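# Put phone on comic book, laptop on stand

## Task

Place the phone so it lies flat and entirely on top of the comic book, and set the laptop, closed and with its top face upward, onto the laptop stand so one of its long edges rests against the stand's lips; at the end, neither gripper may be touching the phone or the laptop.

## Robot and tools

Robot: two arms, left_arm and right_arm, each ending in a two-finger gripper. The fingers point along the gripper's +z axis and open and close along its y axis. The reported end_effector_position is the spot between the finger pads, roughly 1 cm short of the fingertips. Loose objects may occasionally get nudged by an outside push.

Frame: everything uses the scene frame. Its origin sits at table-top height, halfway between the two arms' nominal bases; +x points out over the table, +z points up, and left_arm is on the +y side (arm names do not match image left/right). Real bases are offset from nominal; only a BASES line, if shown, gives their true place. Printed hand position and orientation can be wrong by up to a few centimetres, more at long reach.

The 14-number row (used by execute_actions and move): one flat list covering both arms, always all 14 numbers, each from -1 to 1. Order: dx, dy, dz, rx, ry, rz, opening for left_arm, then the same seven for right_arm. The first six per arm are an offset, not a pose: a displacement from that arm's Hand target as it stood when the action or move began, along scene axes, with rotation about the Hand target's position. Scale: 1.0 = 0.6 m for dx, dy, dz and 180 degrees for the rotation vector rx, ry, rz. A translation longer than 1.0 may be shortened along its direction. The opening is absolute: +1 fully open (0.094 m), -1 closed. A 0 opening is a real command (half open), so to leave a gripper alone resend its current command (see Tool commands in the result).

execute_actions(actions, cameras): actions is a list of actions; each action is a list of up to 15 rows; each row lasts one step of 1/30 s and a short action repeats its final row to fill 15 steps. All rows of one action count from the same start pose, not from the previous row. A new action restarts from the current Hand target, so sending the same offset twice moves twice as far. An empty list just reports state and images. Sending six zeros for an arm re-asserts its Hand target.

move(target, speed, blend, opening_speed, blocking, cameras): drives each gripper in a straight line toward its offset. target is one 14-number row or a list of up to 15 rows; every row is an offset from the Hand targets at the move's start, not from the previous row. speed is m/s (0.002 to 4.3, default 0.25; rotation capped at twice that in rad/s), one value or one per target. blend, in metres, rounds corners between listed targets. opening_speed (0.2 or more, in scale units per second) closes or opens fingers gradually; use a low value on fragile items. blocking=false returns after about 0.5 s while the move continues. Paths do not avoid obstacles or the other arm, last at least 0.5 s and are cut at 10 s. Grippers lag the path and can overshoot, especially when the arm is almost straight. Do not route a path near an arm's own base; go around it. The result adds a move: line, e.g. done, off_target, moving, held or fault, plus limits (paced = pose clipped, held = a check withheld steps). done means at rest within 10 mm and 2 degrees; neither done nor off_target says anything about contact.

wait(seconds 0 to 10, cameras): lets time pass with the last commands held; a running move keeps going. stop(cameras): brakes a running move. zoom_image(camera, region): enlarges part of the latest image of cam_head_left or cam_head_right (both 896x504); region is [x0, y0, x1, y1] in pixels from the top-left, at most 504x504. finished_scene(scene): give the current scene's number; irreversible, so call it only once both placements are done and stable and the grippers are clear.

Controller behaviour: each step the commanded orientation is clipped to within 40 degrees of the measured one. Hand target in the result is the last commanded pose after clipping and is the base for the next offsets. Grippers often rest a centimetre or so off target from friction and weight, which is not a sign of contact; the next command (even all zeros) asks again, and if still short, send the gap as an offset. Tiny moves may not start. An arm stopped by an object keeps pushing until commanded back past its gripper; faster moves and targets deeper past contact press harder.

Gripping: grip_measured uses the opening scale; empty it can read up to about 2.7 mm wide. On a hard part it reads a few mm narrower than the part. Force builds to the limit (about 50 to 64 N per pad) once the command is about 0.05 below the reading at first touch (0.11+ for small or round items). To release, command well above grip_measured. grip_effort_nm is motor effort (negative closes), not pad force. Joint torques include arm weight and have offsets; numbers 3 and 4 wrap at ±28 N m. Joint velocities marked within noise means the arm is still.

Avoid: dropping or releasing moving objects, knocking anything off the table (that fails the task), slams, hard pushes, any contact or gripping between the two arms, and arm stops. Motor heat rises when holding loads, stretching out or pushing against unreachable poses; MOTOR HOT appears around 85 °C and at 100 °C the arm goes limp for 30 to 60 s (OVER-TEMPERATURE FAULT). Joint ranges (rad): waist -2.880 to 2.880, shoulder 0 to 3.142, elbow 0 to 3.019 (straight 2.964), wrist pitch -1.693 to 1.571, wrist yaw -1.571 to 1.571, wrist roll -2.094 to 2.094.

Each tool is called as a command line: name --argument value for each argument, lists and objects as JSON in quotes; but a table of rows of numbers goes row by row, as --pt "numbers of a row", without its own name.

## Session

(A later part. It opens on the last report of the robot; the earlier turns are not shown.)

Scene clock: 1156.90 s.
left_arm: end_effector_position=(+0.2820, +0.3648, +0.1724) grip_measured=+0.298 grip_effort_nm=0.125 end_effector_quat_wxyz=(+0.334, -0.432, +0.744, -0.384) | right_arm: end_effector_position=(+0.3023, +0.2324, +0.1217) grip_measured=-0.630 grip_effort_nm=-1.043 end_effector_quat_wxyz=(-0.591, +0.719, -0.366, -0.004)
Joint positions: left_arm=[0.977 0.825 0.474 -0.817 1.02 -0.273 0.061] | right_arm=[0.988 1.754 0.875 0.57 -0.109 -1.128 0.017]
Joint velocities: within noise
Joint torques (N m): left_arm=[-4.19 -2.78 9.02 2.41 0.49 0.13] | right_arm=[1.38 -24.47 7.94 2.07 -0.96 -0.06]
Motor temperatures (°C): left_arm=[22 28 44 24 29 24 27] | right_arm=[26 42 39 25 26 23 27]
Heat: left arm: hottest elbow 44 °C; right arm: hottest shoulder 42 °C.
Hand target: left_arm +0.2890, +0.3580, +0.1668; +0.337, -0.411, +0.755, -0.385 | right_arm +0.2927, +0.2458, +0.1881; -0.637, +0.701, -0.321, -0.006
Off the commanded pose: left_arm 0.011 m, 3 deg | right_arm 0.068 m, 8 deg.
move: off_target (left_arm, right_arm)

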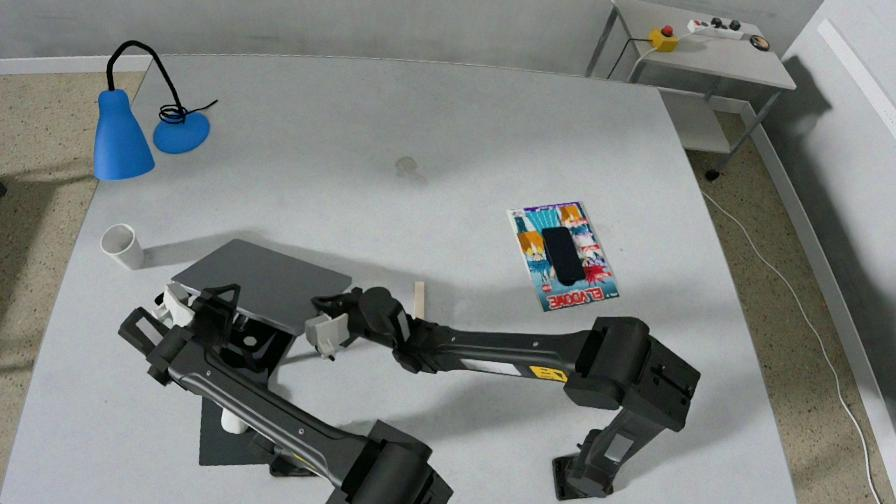

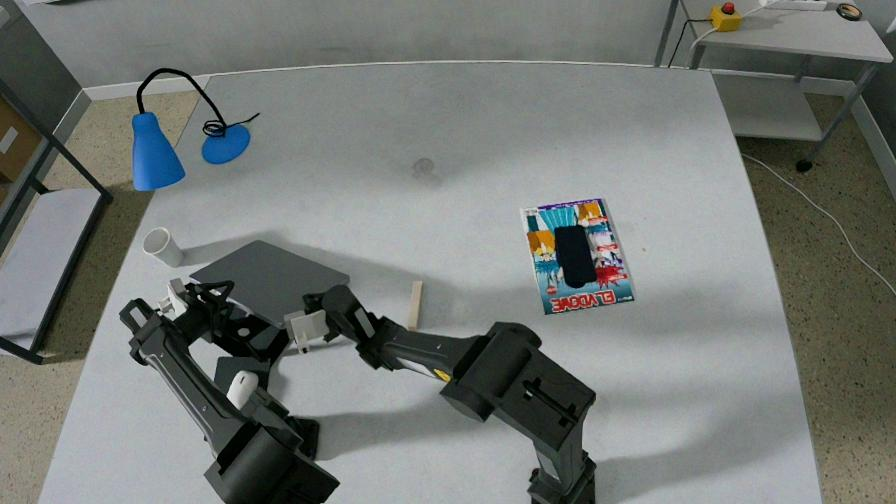

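move --pt "-0.04 0.015 0.0 0 0 0 0.4 0 0 0 0 0 0 -0.9" --pt "-0.04 0.015 -0.035 0 0 0 0.4 0 0 0 0 0 0 -0.9" --pt "0.04 -0.01 -0.05 0 0 0 0.4 0 0 0 0 0 0 -0.9" --speed 0.06

zoom_image --camera "cam_head_left" --region '[150, 230, 320, 360]'

zoom_image --camera "cam_head_right" --region '[150, 230, 320, 360]'

Scene clock: 1162.90 s.
left_arm: end_effector_position=(+0.3074, +0.3713, +0.1719) grip_measured=+0.397 grip_effort_nm=0.168 end_effector_quat_wxyz=(+0.370, -0.415, +0.743, -0.372) | right_arm: end_effector_position=(+0.3113, +0.2268, +0.1220) grip_measured=-0.631 grip_effort_nm=-1.038 end_effector_quat_wxyz=(-0.590, +0.715, -0.374, +0.003)
Joint positions: left_arm=[0.897 0.838 0.44 -0.554 0.986 -0.433 0.066] | right_arm=[0.974 1.753 0.875 0.568 -0.098 -1.125 0.017]
Joint velocities: within noise
Joint torques (N m): left_arm=[-5.3 0.09 5.89 2.28 -0.11 0.22] | right_arm=[2.49 -24.35 7.9 2.24 -1.37 -0.09]
Motor temperatures (°C): left_arm=[22 28 43 24 29 24 27] | right_arm=[26 42 39 25 26 23 27]
Heat: left arm: hottest elbow 43 °C; right arm: hottest shoulder 42 °C.
Hand target: left_arm +0.3130, +0.3521, +0.1368; +0.337, -0.411, +0.755, -0.385 | right_arm +0.2927, +0.2458, +0.1880; -0.637, +0.701, -0.321, -0.006
Off the commanded pose: left_arm 0.040 m, 4 deg | right_arm 0.071 m, 8 deg.
move: off_target (left_arm, right_arm)

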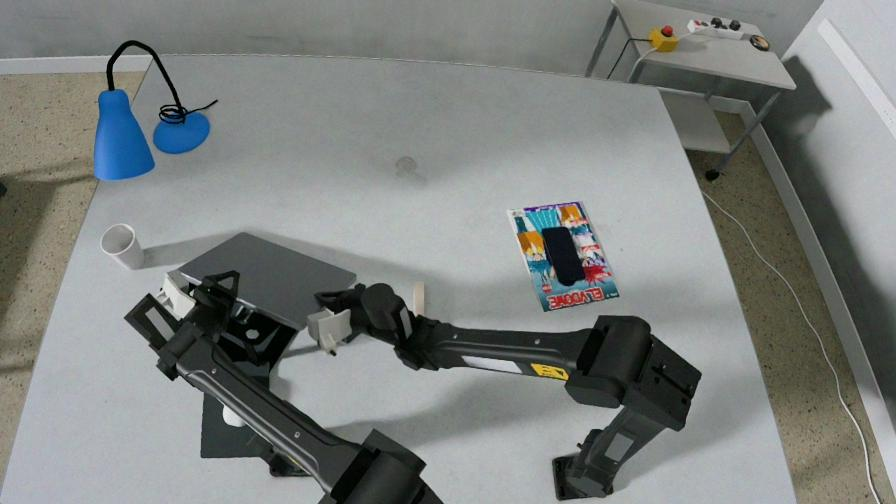

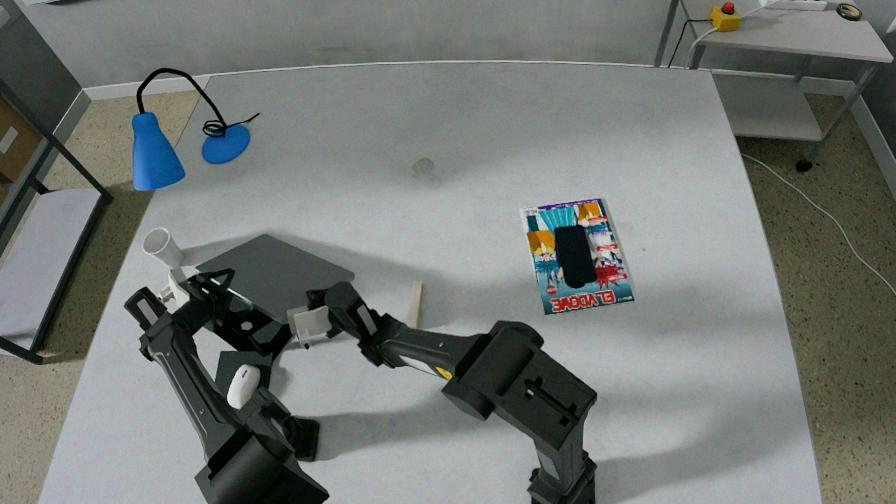

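Scaled by 2.965.

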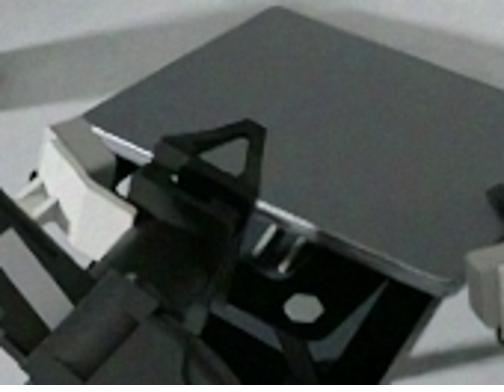

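Scaled by 2.965.

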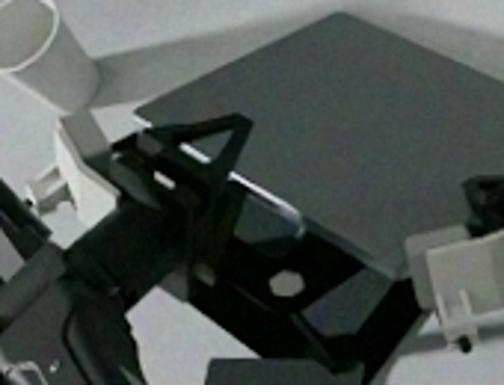

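move --pt "0.0 0.0 0.06 0 0 0 -0.9 0 0 0 0 0 0 -0.9" --opening_speed 0.4

zoom_image --camera "cam_head_left" --region '[150, 230, 320, 360]'

zoom_image --camera "cam_head_right" --region '[150, 230, 320, 360]'

Scene clock: 1170.97 s.
left_arm: end_effector_position=(+0.3022, +0.3693, +0.1609) grip_measured=-0.891 grip_effort_nm=-0.442 end_effector_quat_wxyz=(+0.343, -0.441, +0.747, -0.359) | right_arm: end_effector_position=(+0.3210, +0.2197, +0.1269) grip_measured=-0.640 grip_effort_nm=-1.038 end_effector_quat_wxyz=(-0.593, +0.707, -0.385, +0.005)
Joint positions: left_arm=[0.886 0.836 0.442 -0.612 0.927 -0.44 0.005] | right_arm=[0.955 1.743 0.874 0.566 -0.099 -1.11 0.017]
Joint velocities: within noise
Joint torques (N m): left_arm=[-5.07 -4.01 12.3 0.66 1.97 0.05] | right_arm=[3.78 -23.41 7.91 2.32 -1.35 -0.22]
Motor temperatures (°C): left_arm=[23 27 43 24 30 24 27] | right_arm=[26 41 39 25 27 23 27]
Heat: left arm: hottest elbow 43 °C; right arm: hottest shoulder 41 °C.
Hand target: left_arm +0.3130, +0.3521, +0.1729; +0.337, -0.411, +0.755, -0.385 | right_arm +0.2926, +0.2458, +0.1881; -0.637, +0.701, -0.321, -0.006
Off the commanded pose: left_arm 0.024 m, 5 deg | right_arm 0.072 m, 9 deg.
move: off_target (left_arm, right_arm)

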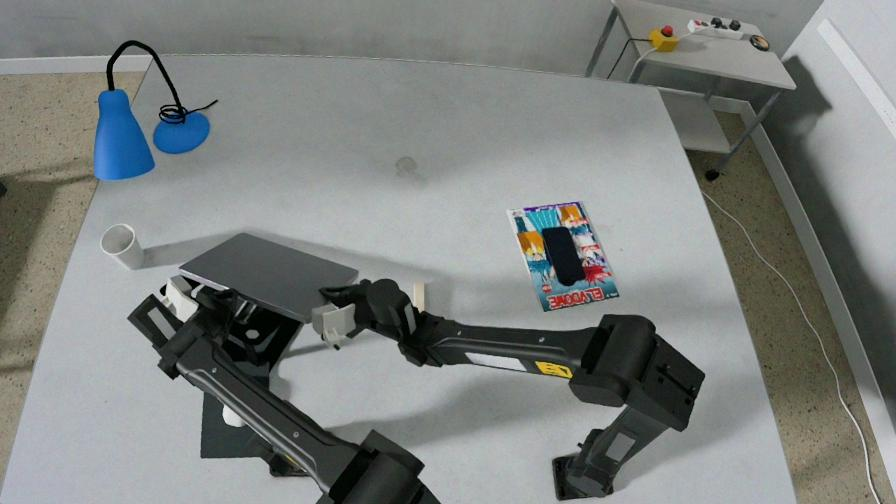

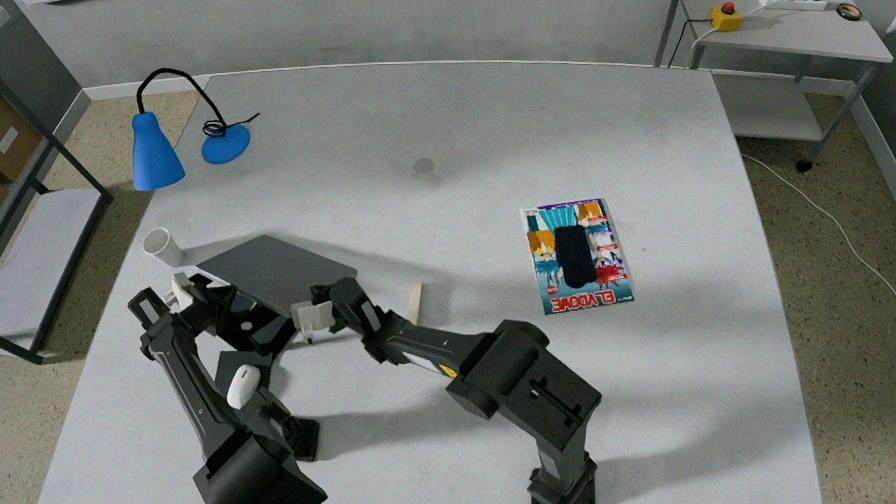

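Scaled by 2.965.

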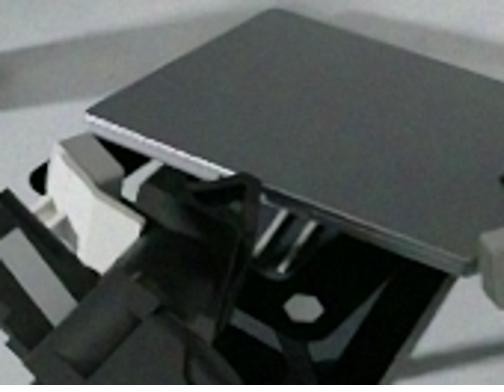

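Scaled by 2.965.

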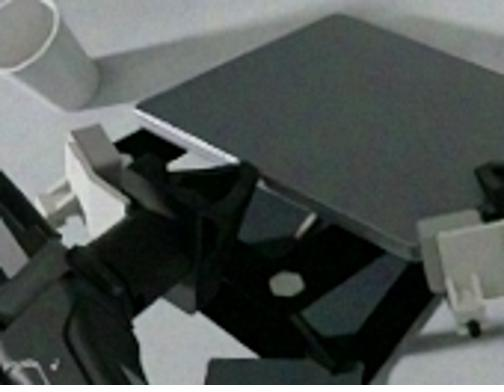

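move --pt "-0.11 0.05 0.03 0 0 0 -0.9 0 0 0 0 0 0 -0.9" --pt "-0.13 0.06 0.1 0 0 0 -0.9 0.05 -0.03 0.15 0 0 0 -0.9" --speed 0.08

zoom_image --camera "cam_head_left" --region '[120, 200, 370, 400]'

zoom_image --camera "cam_head_right" --region '[120, 200, 370, 400]'

Scene clock: 1185.87 s.
left_arm: end_effector_position=(+0.2317, +0.3686, +0.2095) grip_measured=-0.898 grip_effort_nm=-0.061 end_effector_quat_wxyz=(+0.316, -0.420, +0.750, -0.401) | right_arm: end_effector_position=(+0.3108, +0.1939, +0.1656) grip_measured=-0.648 grip_effort_nm=-1.043 end_effector_quat_wxyz=(-0.555, +0.741, -0.378, -0.012)
Joint positions: left_arm=[1.221 0.887 0.617 -1.432 1.067 0.307 0.005] | right_arm=[0.923 1.577 0.869 0.307 -0.178 -1.152 0.017]
Joint velocities: within noise
Joint torques (N m): left_arm=[-0.56 -3.84 16.24 -0.25 0.64 0.15] | right_arm=[1.03 -23.06 14.99 2.1 -1.11 0.01]
Motor temperatures (°C): left_arm=[23 27 43 24 33 24 27] | right_arm=[26 40 40 25 28 23 27]
Heat: left arm: hottest elbow 43 °C; right arm: hottest shoulder 40 °C.
Hand target: left_arm +0.2350, +0.3881, +0.2329; +0.337, -0.411, +0.755, -0.385 | right_arm +0.3225, +0.2278, +0.2782; -0.637, +0.701, -0.321, -0.006
Off the commanded pose: left_arm 0.031 m, 3 deg | right_arm 0.118 m, 12 deg.
move: off_target (left_arm, right_arm)

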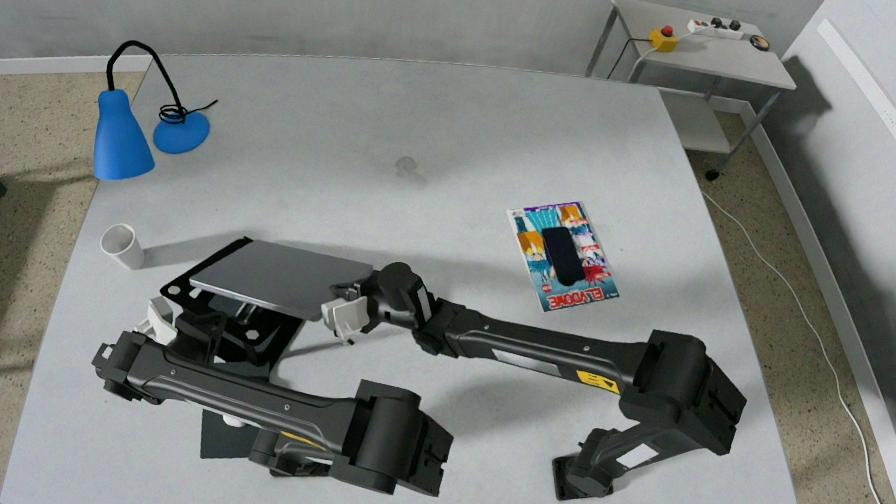

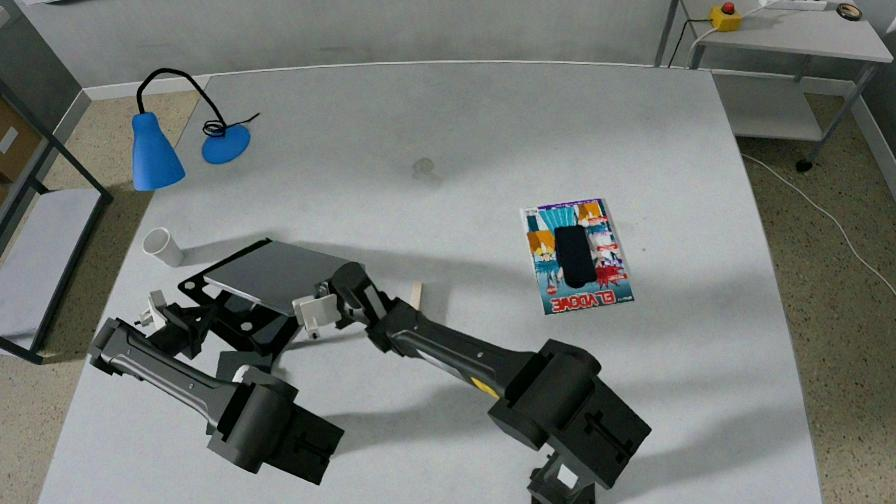

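Scaled by 2.016.

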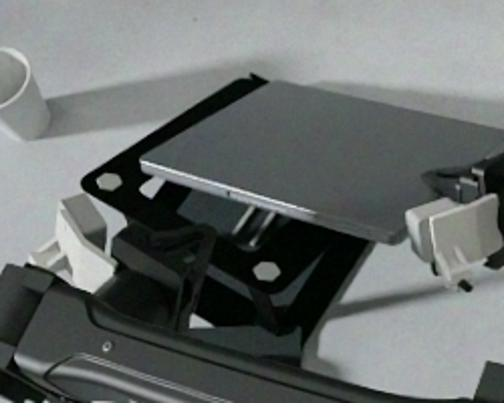

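Scaled by 2.016.

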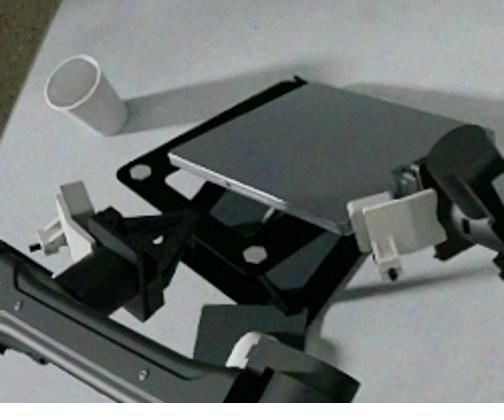

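move --pt "0.01 -0.05 -0.03 -0.0606 0.0277 0 0.35 0 0 0 0 0 0 -0.9" --pt "0.10 -0.07 -0.06 -0.0606 0.0277 0 0.35 0 0 0 0 0 0 -0.9" --speed 0.08

zoom_image --camera "cam_head_left" --region '[120, 200, 370, 400]'

zoom_image --camera "cam_head_right" --region '[120, 200, 370, 400]'

Scene clock: 1198.23 s.
left_arm: end_effector_position=(+0.2941, +0.3509, +0.1979) grip_measured=+0.348 grip_effort_nm=0.129 end_effector_quat_wxyz=(+0.261, -0.464, +0.725, -0.437) | right_arm: end_effector_position=(+0.3099, +0.1932, +0.1712) grip_measured=-0.654 grip_effort_nm=-1.038 end_effector_quat_wxyz=(-0.557, +0.740, -0.376, -0.013)
Joint positions: left_arm=[0.912 0.876 0.574 -0.976 1.044 -0.367 0.063] | right_arm=[0.922 1.565 0.869 0.301 -0.181 -1.153 0.016]
Joint velocities: within noise
Joint torques (N m): left_arm=[-1.79 -5.25 9.33 1.28 0.39 0] | right_arm=[1.03 -22.01 15.1 2.26 -1.01 0]
Motor temperatures (°C): left_arm=[23 27 45 24 31 24 27] | right_arm=[26 41 43 25 28 23 27]
Heat: left arm: hottest elbow 45 °C; right arm: hottest elbow 43 °C.
Hand target: left_arm +0.2950, +0.3461, +0.1969; +0.263, -0.458, +0.729, -0.436 | right_arm +0.3227, +0.2278, +0.2781; -0.637, +0.701, -0.321, -0.006
Off the commanded pose: left_arm 0.005 m, 1 deg | right_arm 0.113 m, 12 deg.
move: off_target (right_arm)

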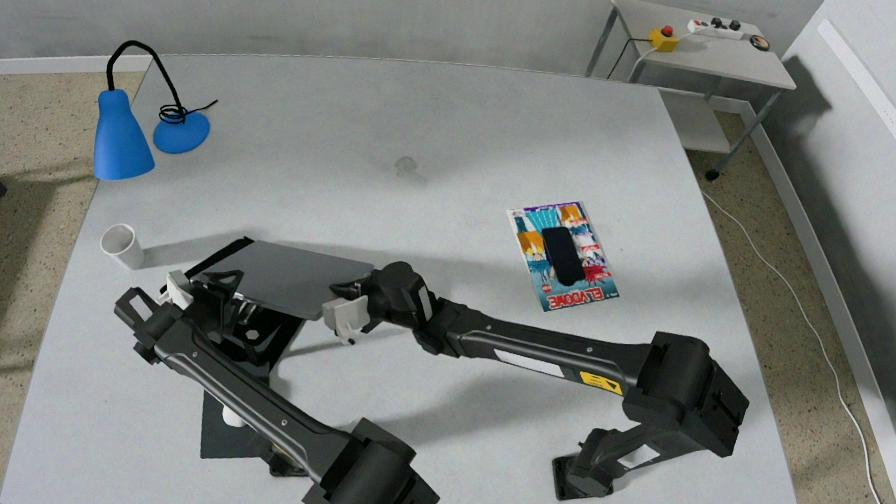

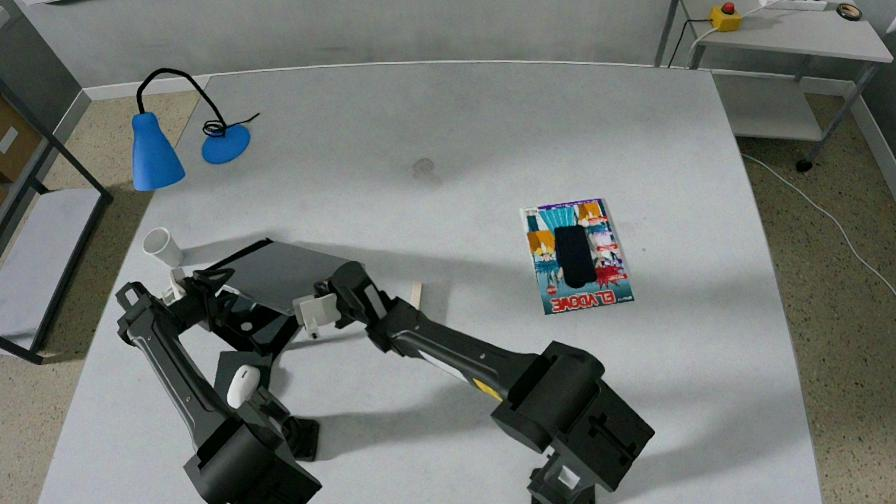

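Scaled by 2.016.

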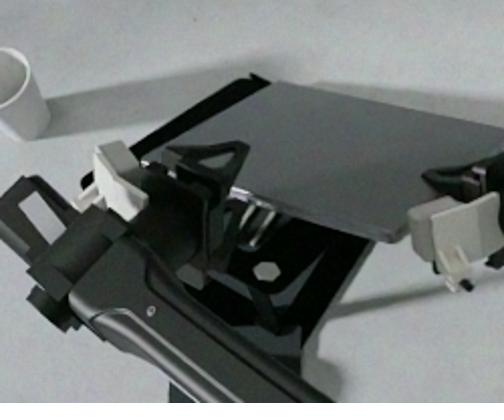

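Scaled by 2.016.

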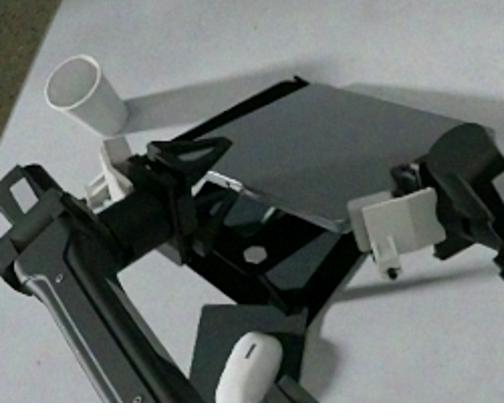

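move --pt "0.0 0.0 -0.03 0 0 0 0.35 0 0 0 0 0 0 -0.9" --pt "0.05 -0.02 -0.04 0 0 0 0.35 0 0 0 0 0 0 -0.9" --speed 0.06

zoom_image --camera "cam_head_left" --region '[150, 220, 350, 370]'

zoom_image --camera "cam_head_right" --region '[150, 220, 350, 370]'

Scene clock: 1203.67 s.
left_arm: end_effector_position=(+0.3187, +0.3375, +0.1701) grip_measured=+0.348 grip_effort_nm=0.105 end_effector_quat_wxyz=(+0.256, -0.473, +0.723, -0.434) | right_arm: end_effector_position=(+0.3108, +0.1926, +0.1712) grip_measured=-0.654 grip_effort_nm=-1.038 end_effector_quat_wxyz=(-0.557, +0.740, -0.377, -0.012)
Joint positions: left_arm=[0.781 0.887 0.493 -0.69 0.98 -0.613 0.063] | right_arm=[0.92 1.565 0.869 0.301 -0.181 -1.153 0.016]
Joint velocities: within noise
Joint torques (N m): left_arm=[-3.37 -4.07 10.29 2.1 0.65 0.07] | right_arm=[1.26 -21.95 15.12 2.25 -1 0.01]
Motor temperatures (°C): left_arm=[23 27 44 24 31 24 27] | right_arm=[26 40 45 25 27 23 27]
Heat: left arm: hottest elbow 44 °C; right arm: hottest elbow 45 °C.
Hand target: left_arm +0.3250, +0.3340, +0.1728; +0.263, -0.458, +0.729, -0.437 | right_arm +0.3226, +0.2278, +0.2781; -0.637, +0.701, -0.321, -0.006
Off the commanded pose: left_arm 0.008 m, 2 deg | right_arm 0.113 m, 12 deg.
move: off_target (right_arm)

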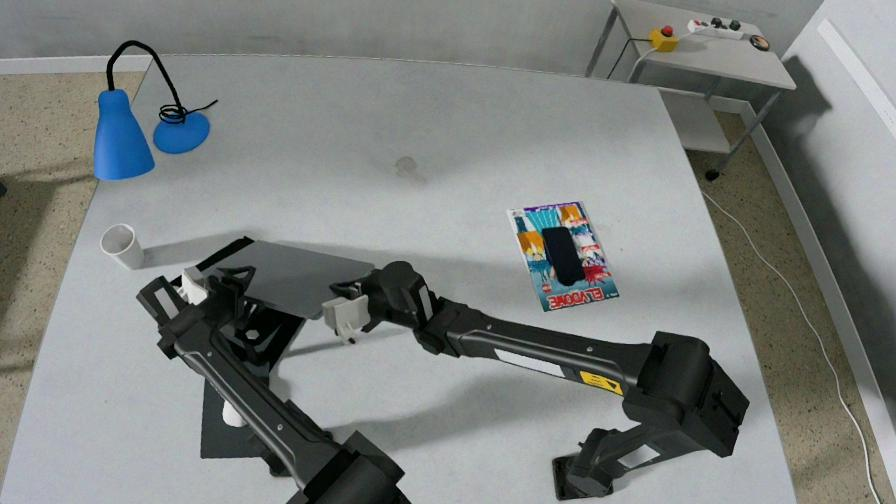

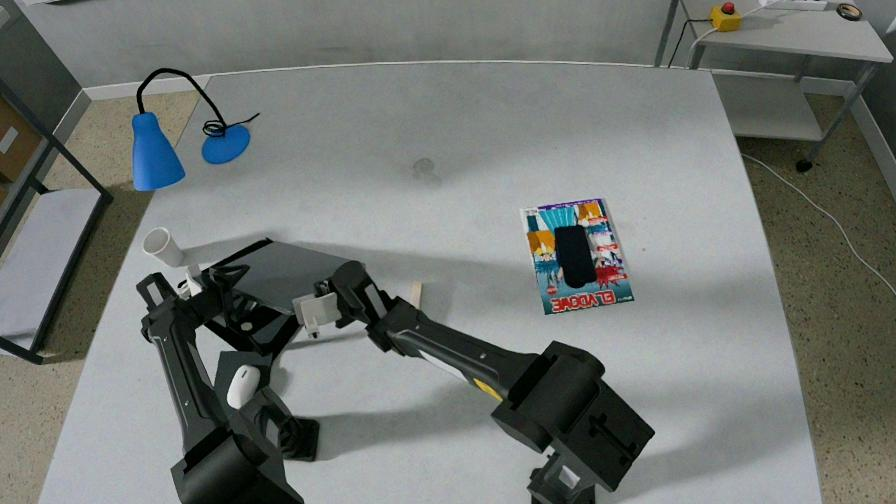

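Scaled by 2.520.

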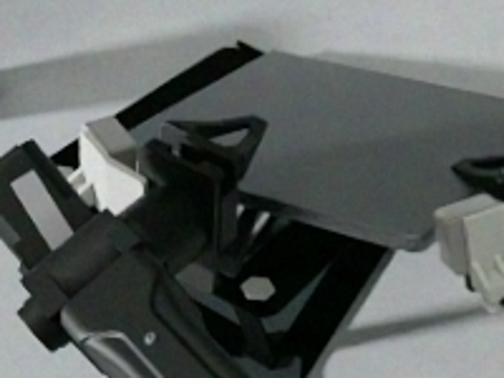

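Scaled by 2.520.

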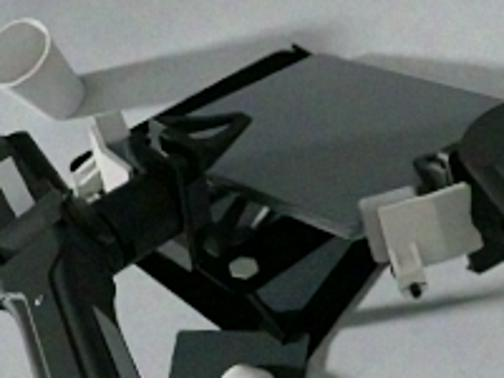

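move --pt "0.045 -0.02 -0.01 0 0 0 0.35 0 0 0 0 0 0 -0.9" --speed 0.06

zoom_image --camera "cam_head_left" --region '[150, 220, 350, 370]'

zoom_image --camera "cam_head_right" --region '[150, 220, 350, 370]'

Scene clock: 1208.43 s.
left_arm: end_effector_position=(+0.3411, +0.3261, +0.1579) grip_measured=+0.349 grip_effort_nm=0.081 end_effector_quat_wxyz=(+0.247, -0.485, +0.719, -0.432) | right_arm: end_effector_position=(+0.3118, +0.1918, +0.1717) grip_measured=-0.655 grip_effort_nm=-1.043 end_effector_quat_wxyz=(-0.558, +0.739, -0.378, -0.012)
Joint positions: left_arm=[0.672 0.92 0.467 -0.517 0.913 -0.787 0.063] | right_arm=[0.918 1.564 0.869 0.301 -0.182 -1.152 0.016]
Joint velocities: within noise
Joint torques (N m): left_arm=[-4.42 -4.84 11.43 2.85 0.77 0.1] | right_arm=[1.32 -21.89 15.09 2.28 -0.99 0.01]
Motor temperatures (°C): left_arm=[23 27 44 24 31 24 27] | right_arm=[26 40 46 25 27 23 28]
Heat: left arm: hottest elbow 44 °C; right arm: hottest elbow 46 °C.
Hand target: left_arm +0.3520, +0.3220, +0.1669; +0.263, -0.458, +0.729, -0.436 | right_arm +0.3227, +0.2278, +0.2783; -0.637, +0.701, -0.321, -0.006
Off the commanded pose: left_arm 0.015 m, 4 deg | right_arm 0.113 m, 12 deg.
move: off_target (left_arm, right_arm)

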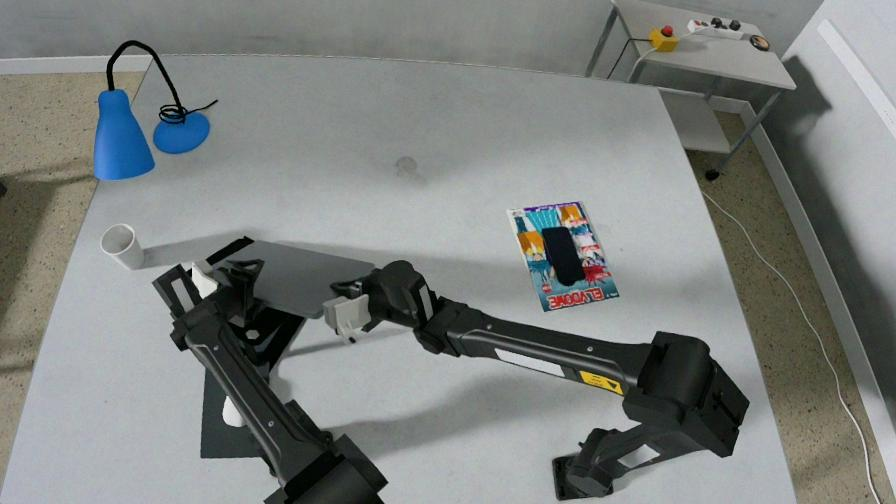

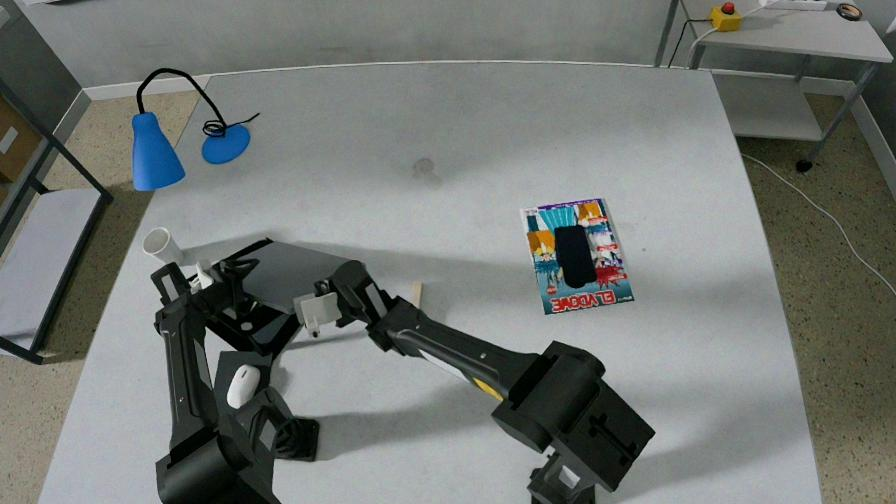

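Scaled by 2.520.

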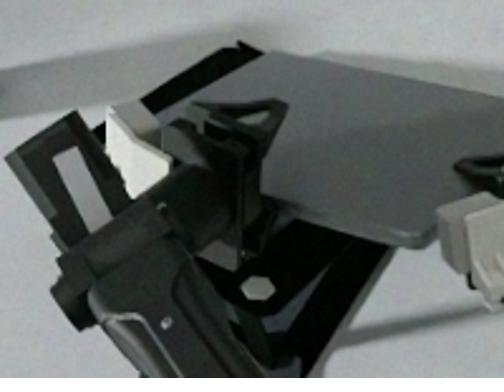

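Scaled by 2.520.

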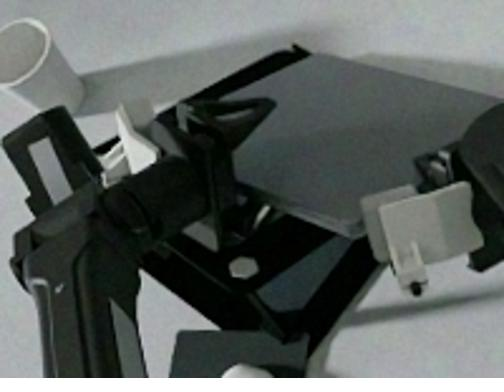

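move --pt "-0.01 0.0 -0.01 0 0 0 -0.9 0 0 0 0 0 0 -0.9" --opening_speed 0.3

zoom_image --camera "cam_head_left" --region '[150, 220, 350, 370]'

zoom_image --camera "cam_head_right" --region '[150, 220, 350, 370]'

Scene clock: 1215.47 s.
left_arm: end_effector_position=(+0.3361, +0.3241, +0.1427) grip_measured=-0.581 grip_effort_nm=-1.009 end_effector_quat_wxyz=(+0.222, -0.519, +0.702, -0.434) | right_arm: end_effector_position=(+0.3153, +0.1890, +0.1725) grip_measured=-0.657 grip_effort_nm=-1.043 end_effector_quat_wxyz=(-0.558, +0.735, -0.384, -0.014)
Joint positions: left_arm=[0.672 0.933 0.442 -0.507 0.897 -0.853 0.02] | right_arm=[0.91 1.562 0.869 0.299 -0.185 -1.14 0.016]
Joint velocities: within noise
Joint torques (N m): left_arm=[-2.96 -6.01 11.52 2.47 1.49 0.84] | right_arm=[2.08 -21.66 15.09 2.41 -0.83 -0.09]
Motor temperatures (°C): left_arm=[23 27 43 24 31 24 27] | right_arm=[26 40 47 25 27 23 28]
Heat: left arm: hottest elbow 43 °C; right arm: hottest elbow 47 °C.
Hand target: left_arm +0.3460, +0.3220, +0.1608; +0.263, -0.458, +0.729, -0.436 | right_arm +0.3226, +0.2278, +0.2783; -0.637, +0.701, -0.321, -0.006
Off the commanded pose: left_arm 0.021 m, 9 deg | right_arm 0.113 m, 12 deg.
move: off_target (left_arm, right_arm)

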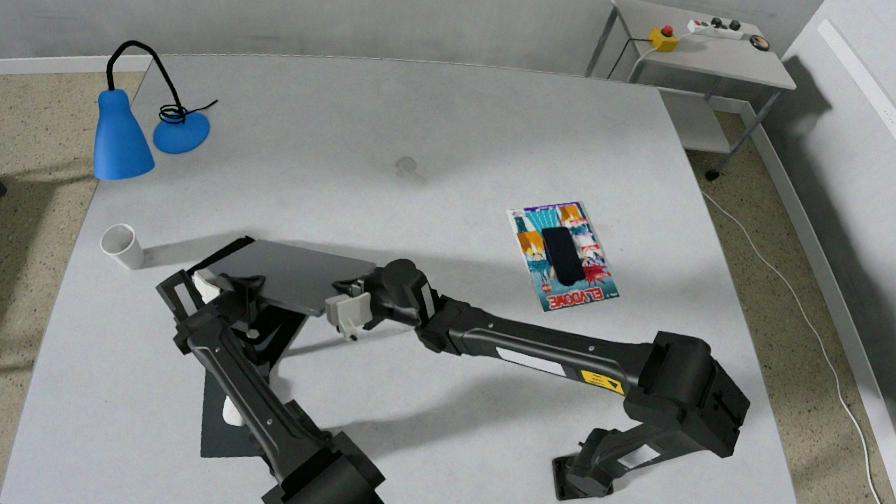

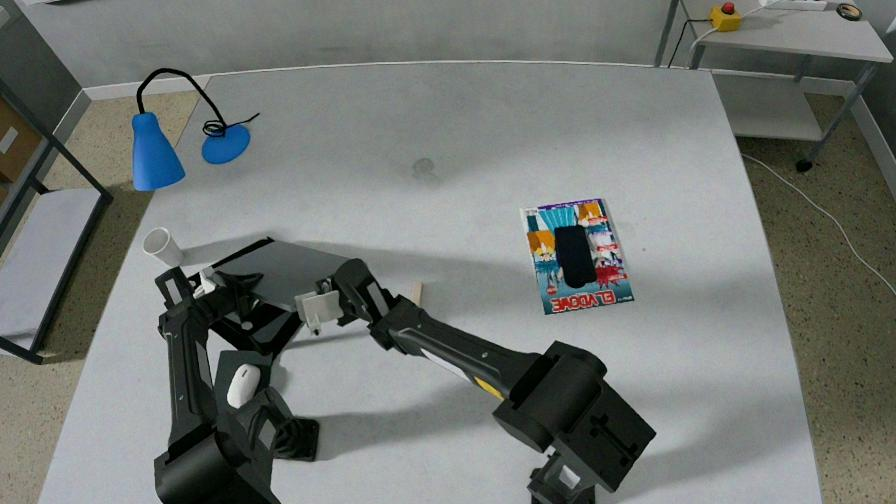

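Scaled by 2.520.

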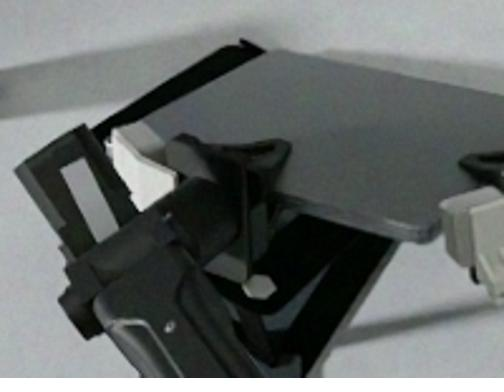

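Scaled by 2.520.

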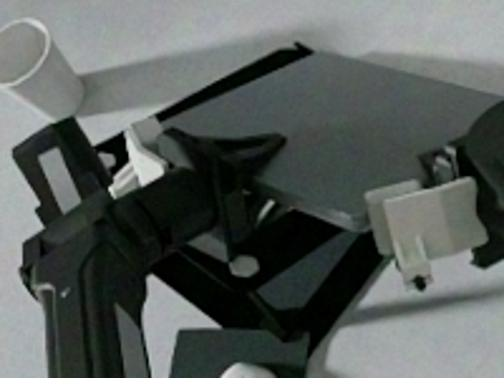

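move --pt "0.02 0.0 0.1 0.03 -0.014 0 -0.9 0 0 -0.03 0 0 0 -0.9" --pt "0.03 0.0 0.2 0.06 -0.028 0 -0.9 0 0 -0.08 0 0 0 -0.9" --speed 0.06

zoom_image --camera "cam_head_left" --region '[130, 200, 380, 380]'

zoom_image --camera "cam_head_right" --region '[130, 200, 380, 380]'

Scene clock: 1225.03 s.
left_arm: end_effector_position=(+0.3321, +0.3332, +0.1882) grip_measured=-0.603 grip_effort_nm=-1.009 end_effector_quat_wxyz=(+0.255, -0.530, +0.717, -0.375) | right_arm: end_effector_position=(+0.3190, +0.1969, +0.1929) grip_measured=-0.657 grip_effort_nm=-1.038 end_effector_quat_wxyz=(-0.597, +0.706, -0.380, -0.025)
Joint positions: left_arm=[0.649 0.798 0.534 -0.679 0.757 -0.852 0.019] | right_arm=[0.91 1.568 0.869 0.403 -0.197 -1.095 0.016]
Joint velocities: within noise
Joint torques (N m): left_arm=[-6.24 -9.29 23.53 1.09 2.34 1.06] | right_arm=[2.02 -14.51 12.3 3.21 -0.32 -0.47]
Motor temperatures (°C): left_arm=[23 27 44 24 32 24 28] | right_arm=[26 41 49 25 27 23 28]
Heat: left arm: hottest elbow 44 °C; right arm: hottest elbow 49 °C.
Hand target: left_arm +0.3640, +0.3220, +0.2809; +0.337, -0.411, +0.754, -0.386 | right_arm +0.3226, +0.2278, +0.2302; -0.637, +0.701, -0.321, -0.006
Off the commanded pose: left_arm 0.098 m, 17 deg | right_arm 0.049 m, 8 deg.
move: off_target (left_arm, right_arm)

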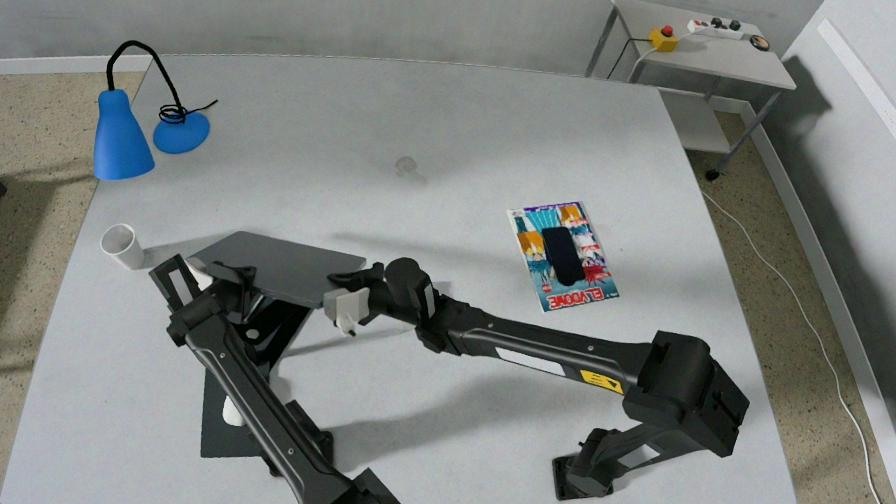

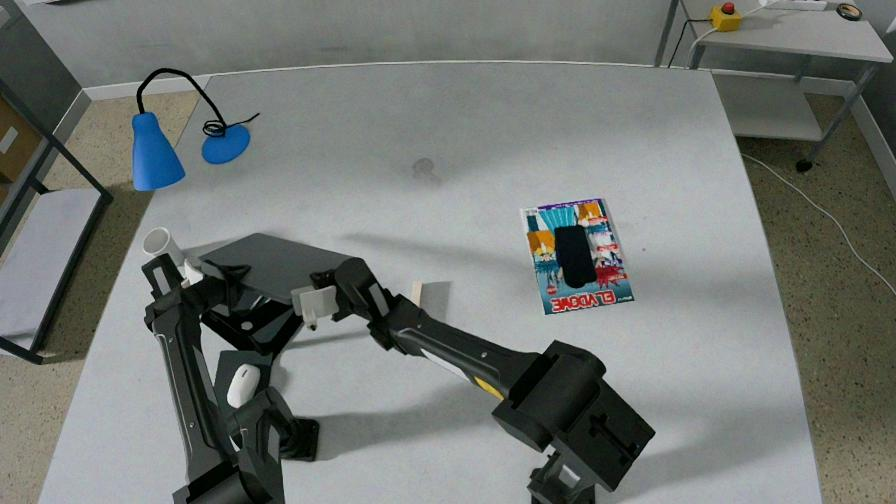

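Scaled by 2.016.

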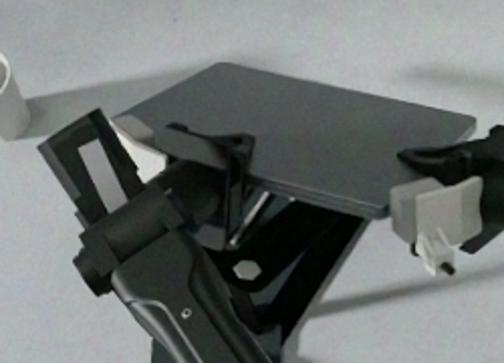

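Scaled by 2.016.

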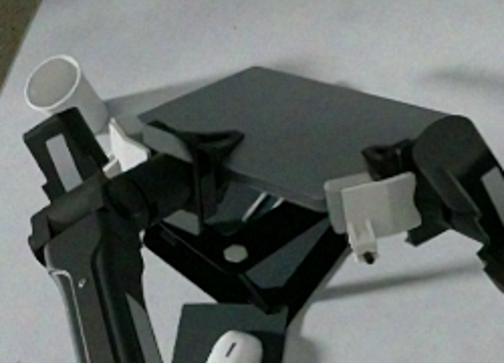

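move --pt "0 0 0 0 0 0 -0.9 0 0 -0.09 0 0 0 -0.9" --pt "-0.012 0.115 0 0 0 0 -0.9 -0.012 0.115 -0.1 0 0 0 -0.9" --speed 0.06

zoom_image --camera "cam_head_left" --region '[110, 190, 360, 370]'

zoom_image --camera "cam_head_right" --region '[110, 190, 360, 370]'

Scene clock: 1240.90 s.
left_arm: end_effector_position=(+0.3283, +0.3921, +0.1904) grip_measured=-0.630 grip_effort_nm=-1.009 end_effector_quat_wxyz=(+0.264, -0.511, +0.730, -0.371) | right_arm: end_effector_position=(+0.3135, +0.2572, +0.1732) grip_measured=-0.657 grip_effort_nm=-1.043 end_effector_quat_wxyz=(+0.636, -0.680, +0.365, +0.025)
Joint positions: left_arm=[0.84 0.969 0.64 -0.788 0.861 -0.563 0.017] | right_arm=[0.992 1.742 0.949 0.6 -0.117 -1.062 0.016]
Joint velocities: within noise
Joint torques (N m): left_arm=[-3.78 -11.4 23.08 -0.28 3.83 0.83] | right_arm=[2.55 -12.45 13.63 1.01 -0.18 -0.62]
Motor temperatures (°C): left_arm=[23 27 52 24 39 25 28] | right_arm=[26 40 49 25 26 24 28]
Heat: left arm: hottest elbow 52 °C; right arm: hottest elbow 49 °C.
Hand target: left_arm +0.3568, +0.3911, +0.2808; +0.337, -0.411, +0.754, -0.386 | right_arm +0.3153, +0.2968, +0.1701; +0.637, -0.701, +0.321, +0.006
Off the commanded pose: left_arm 0.095 m, 15 deg | right_arm 0.040 m, 6 deg.
move: off_target (left_arm, right_arm)

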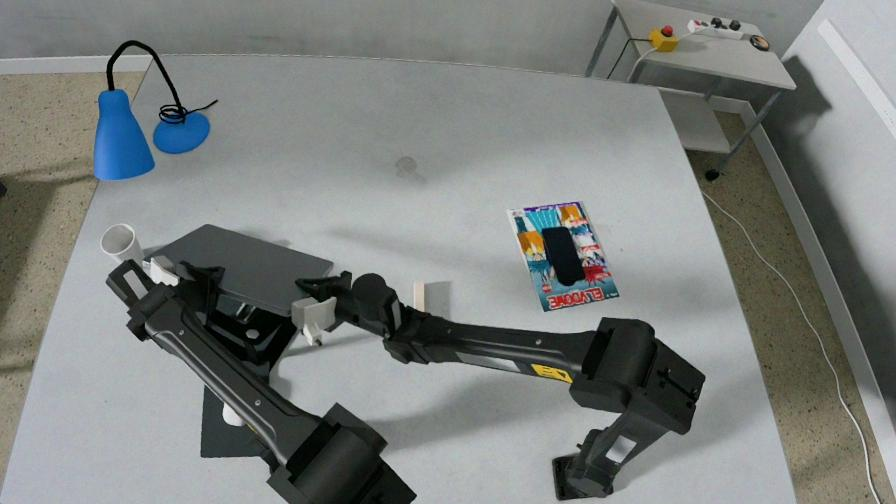

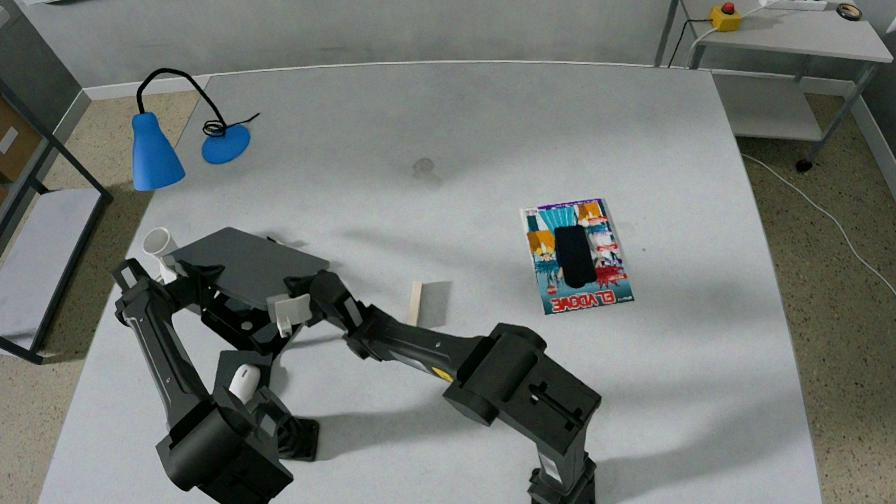

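Scaled by 2.016.

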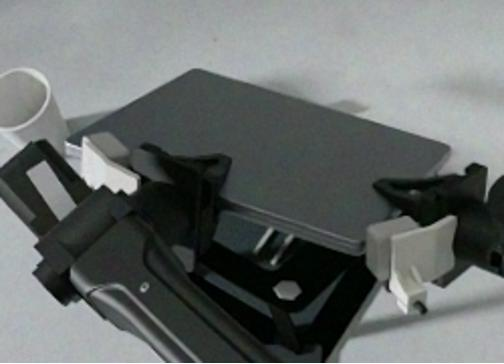

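Scaled by 2.016.

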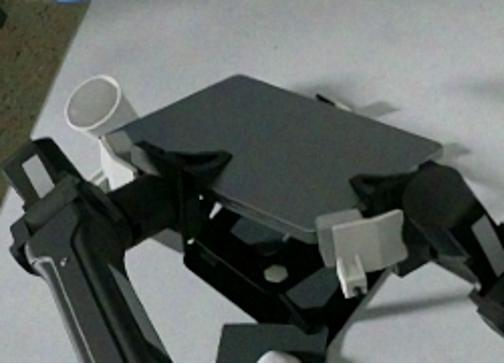

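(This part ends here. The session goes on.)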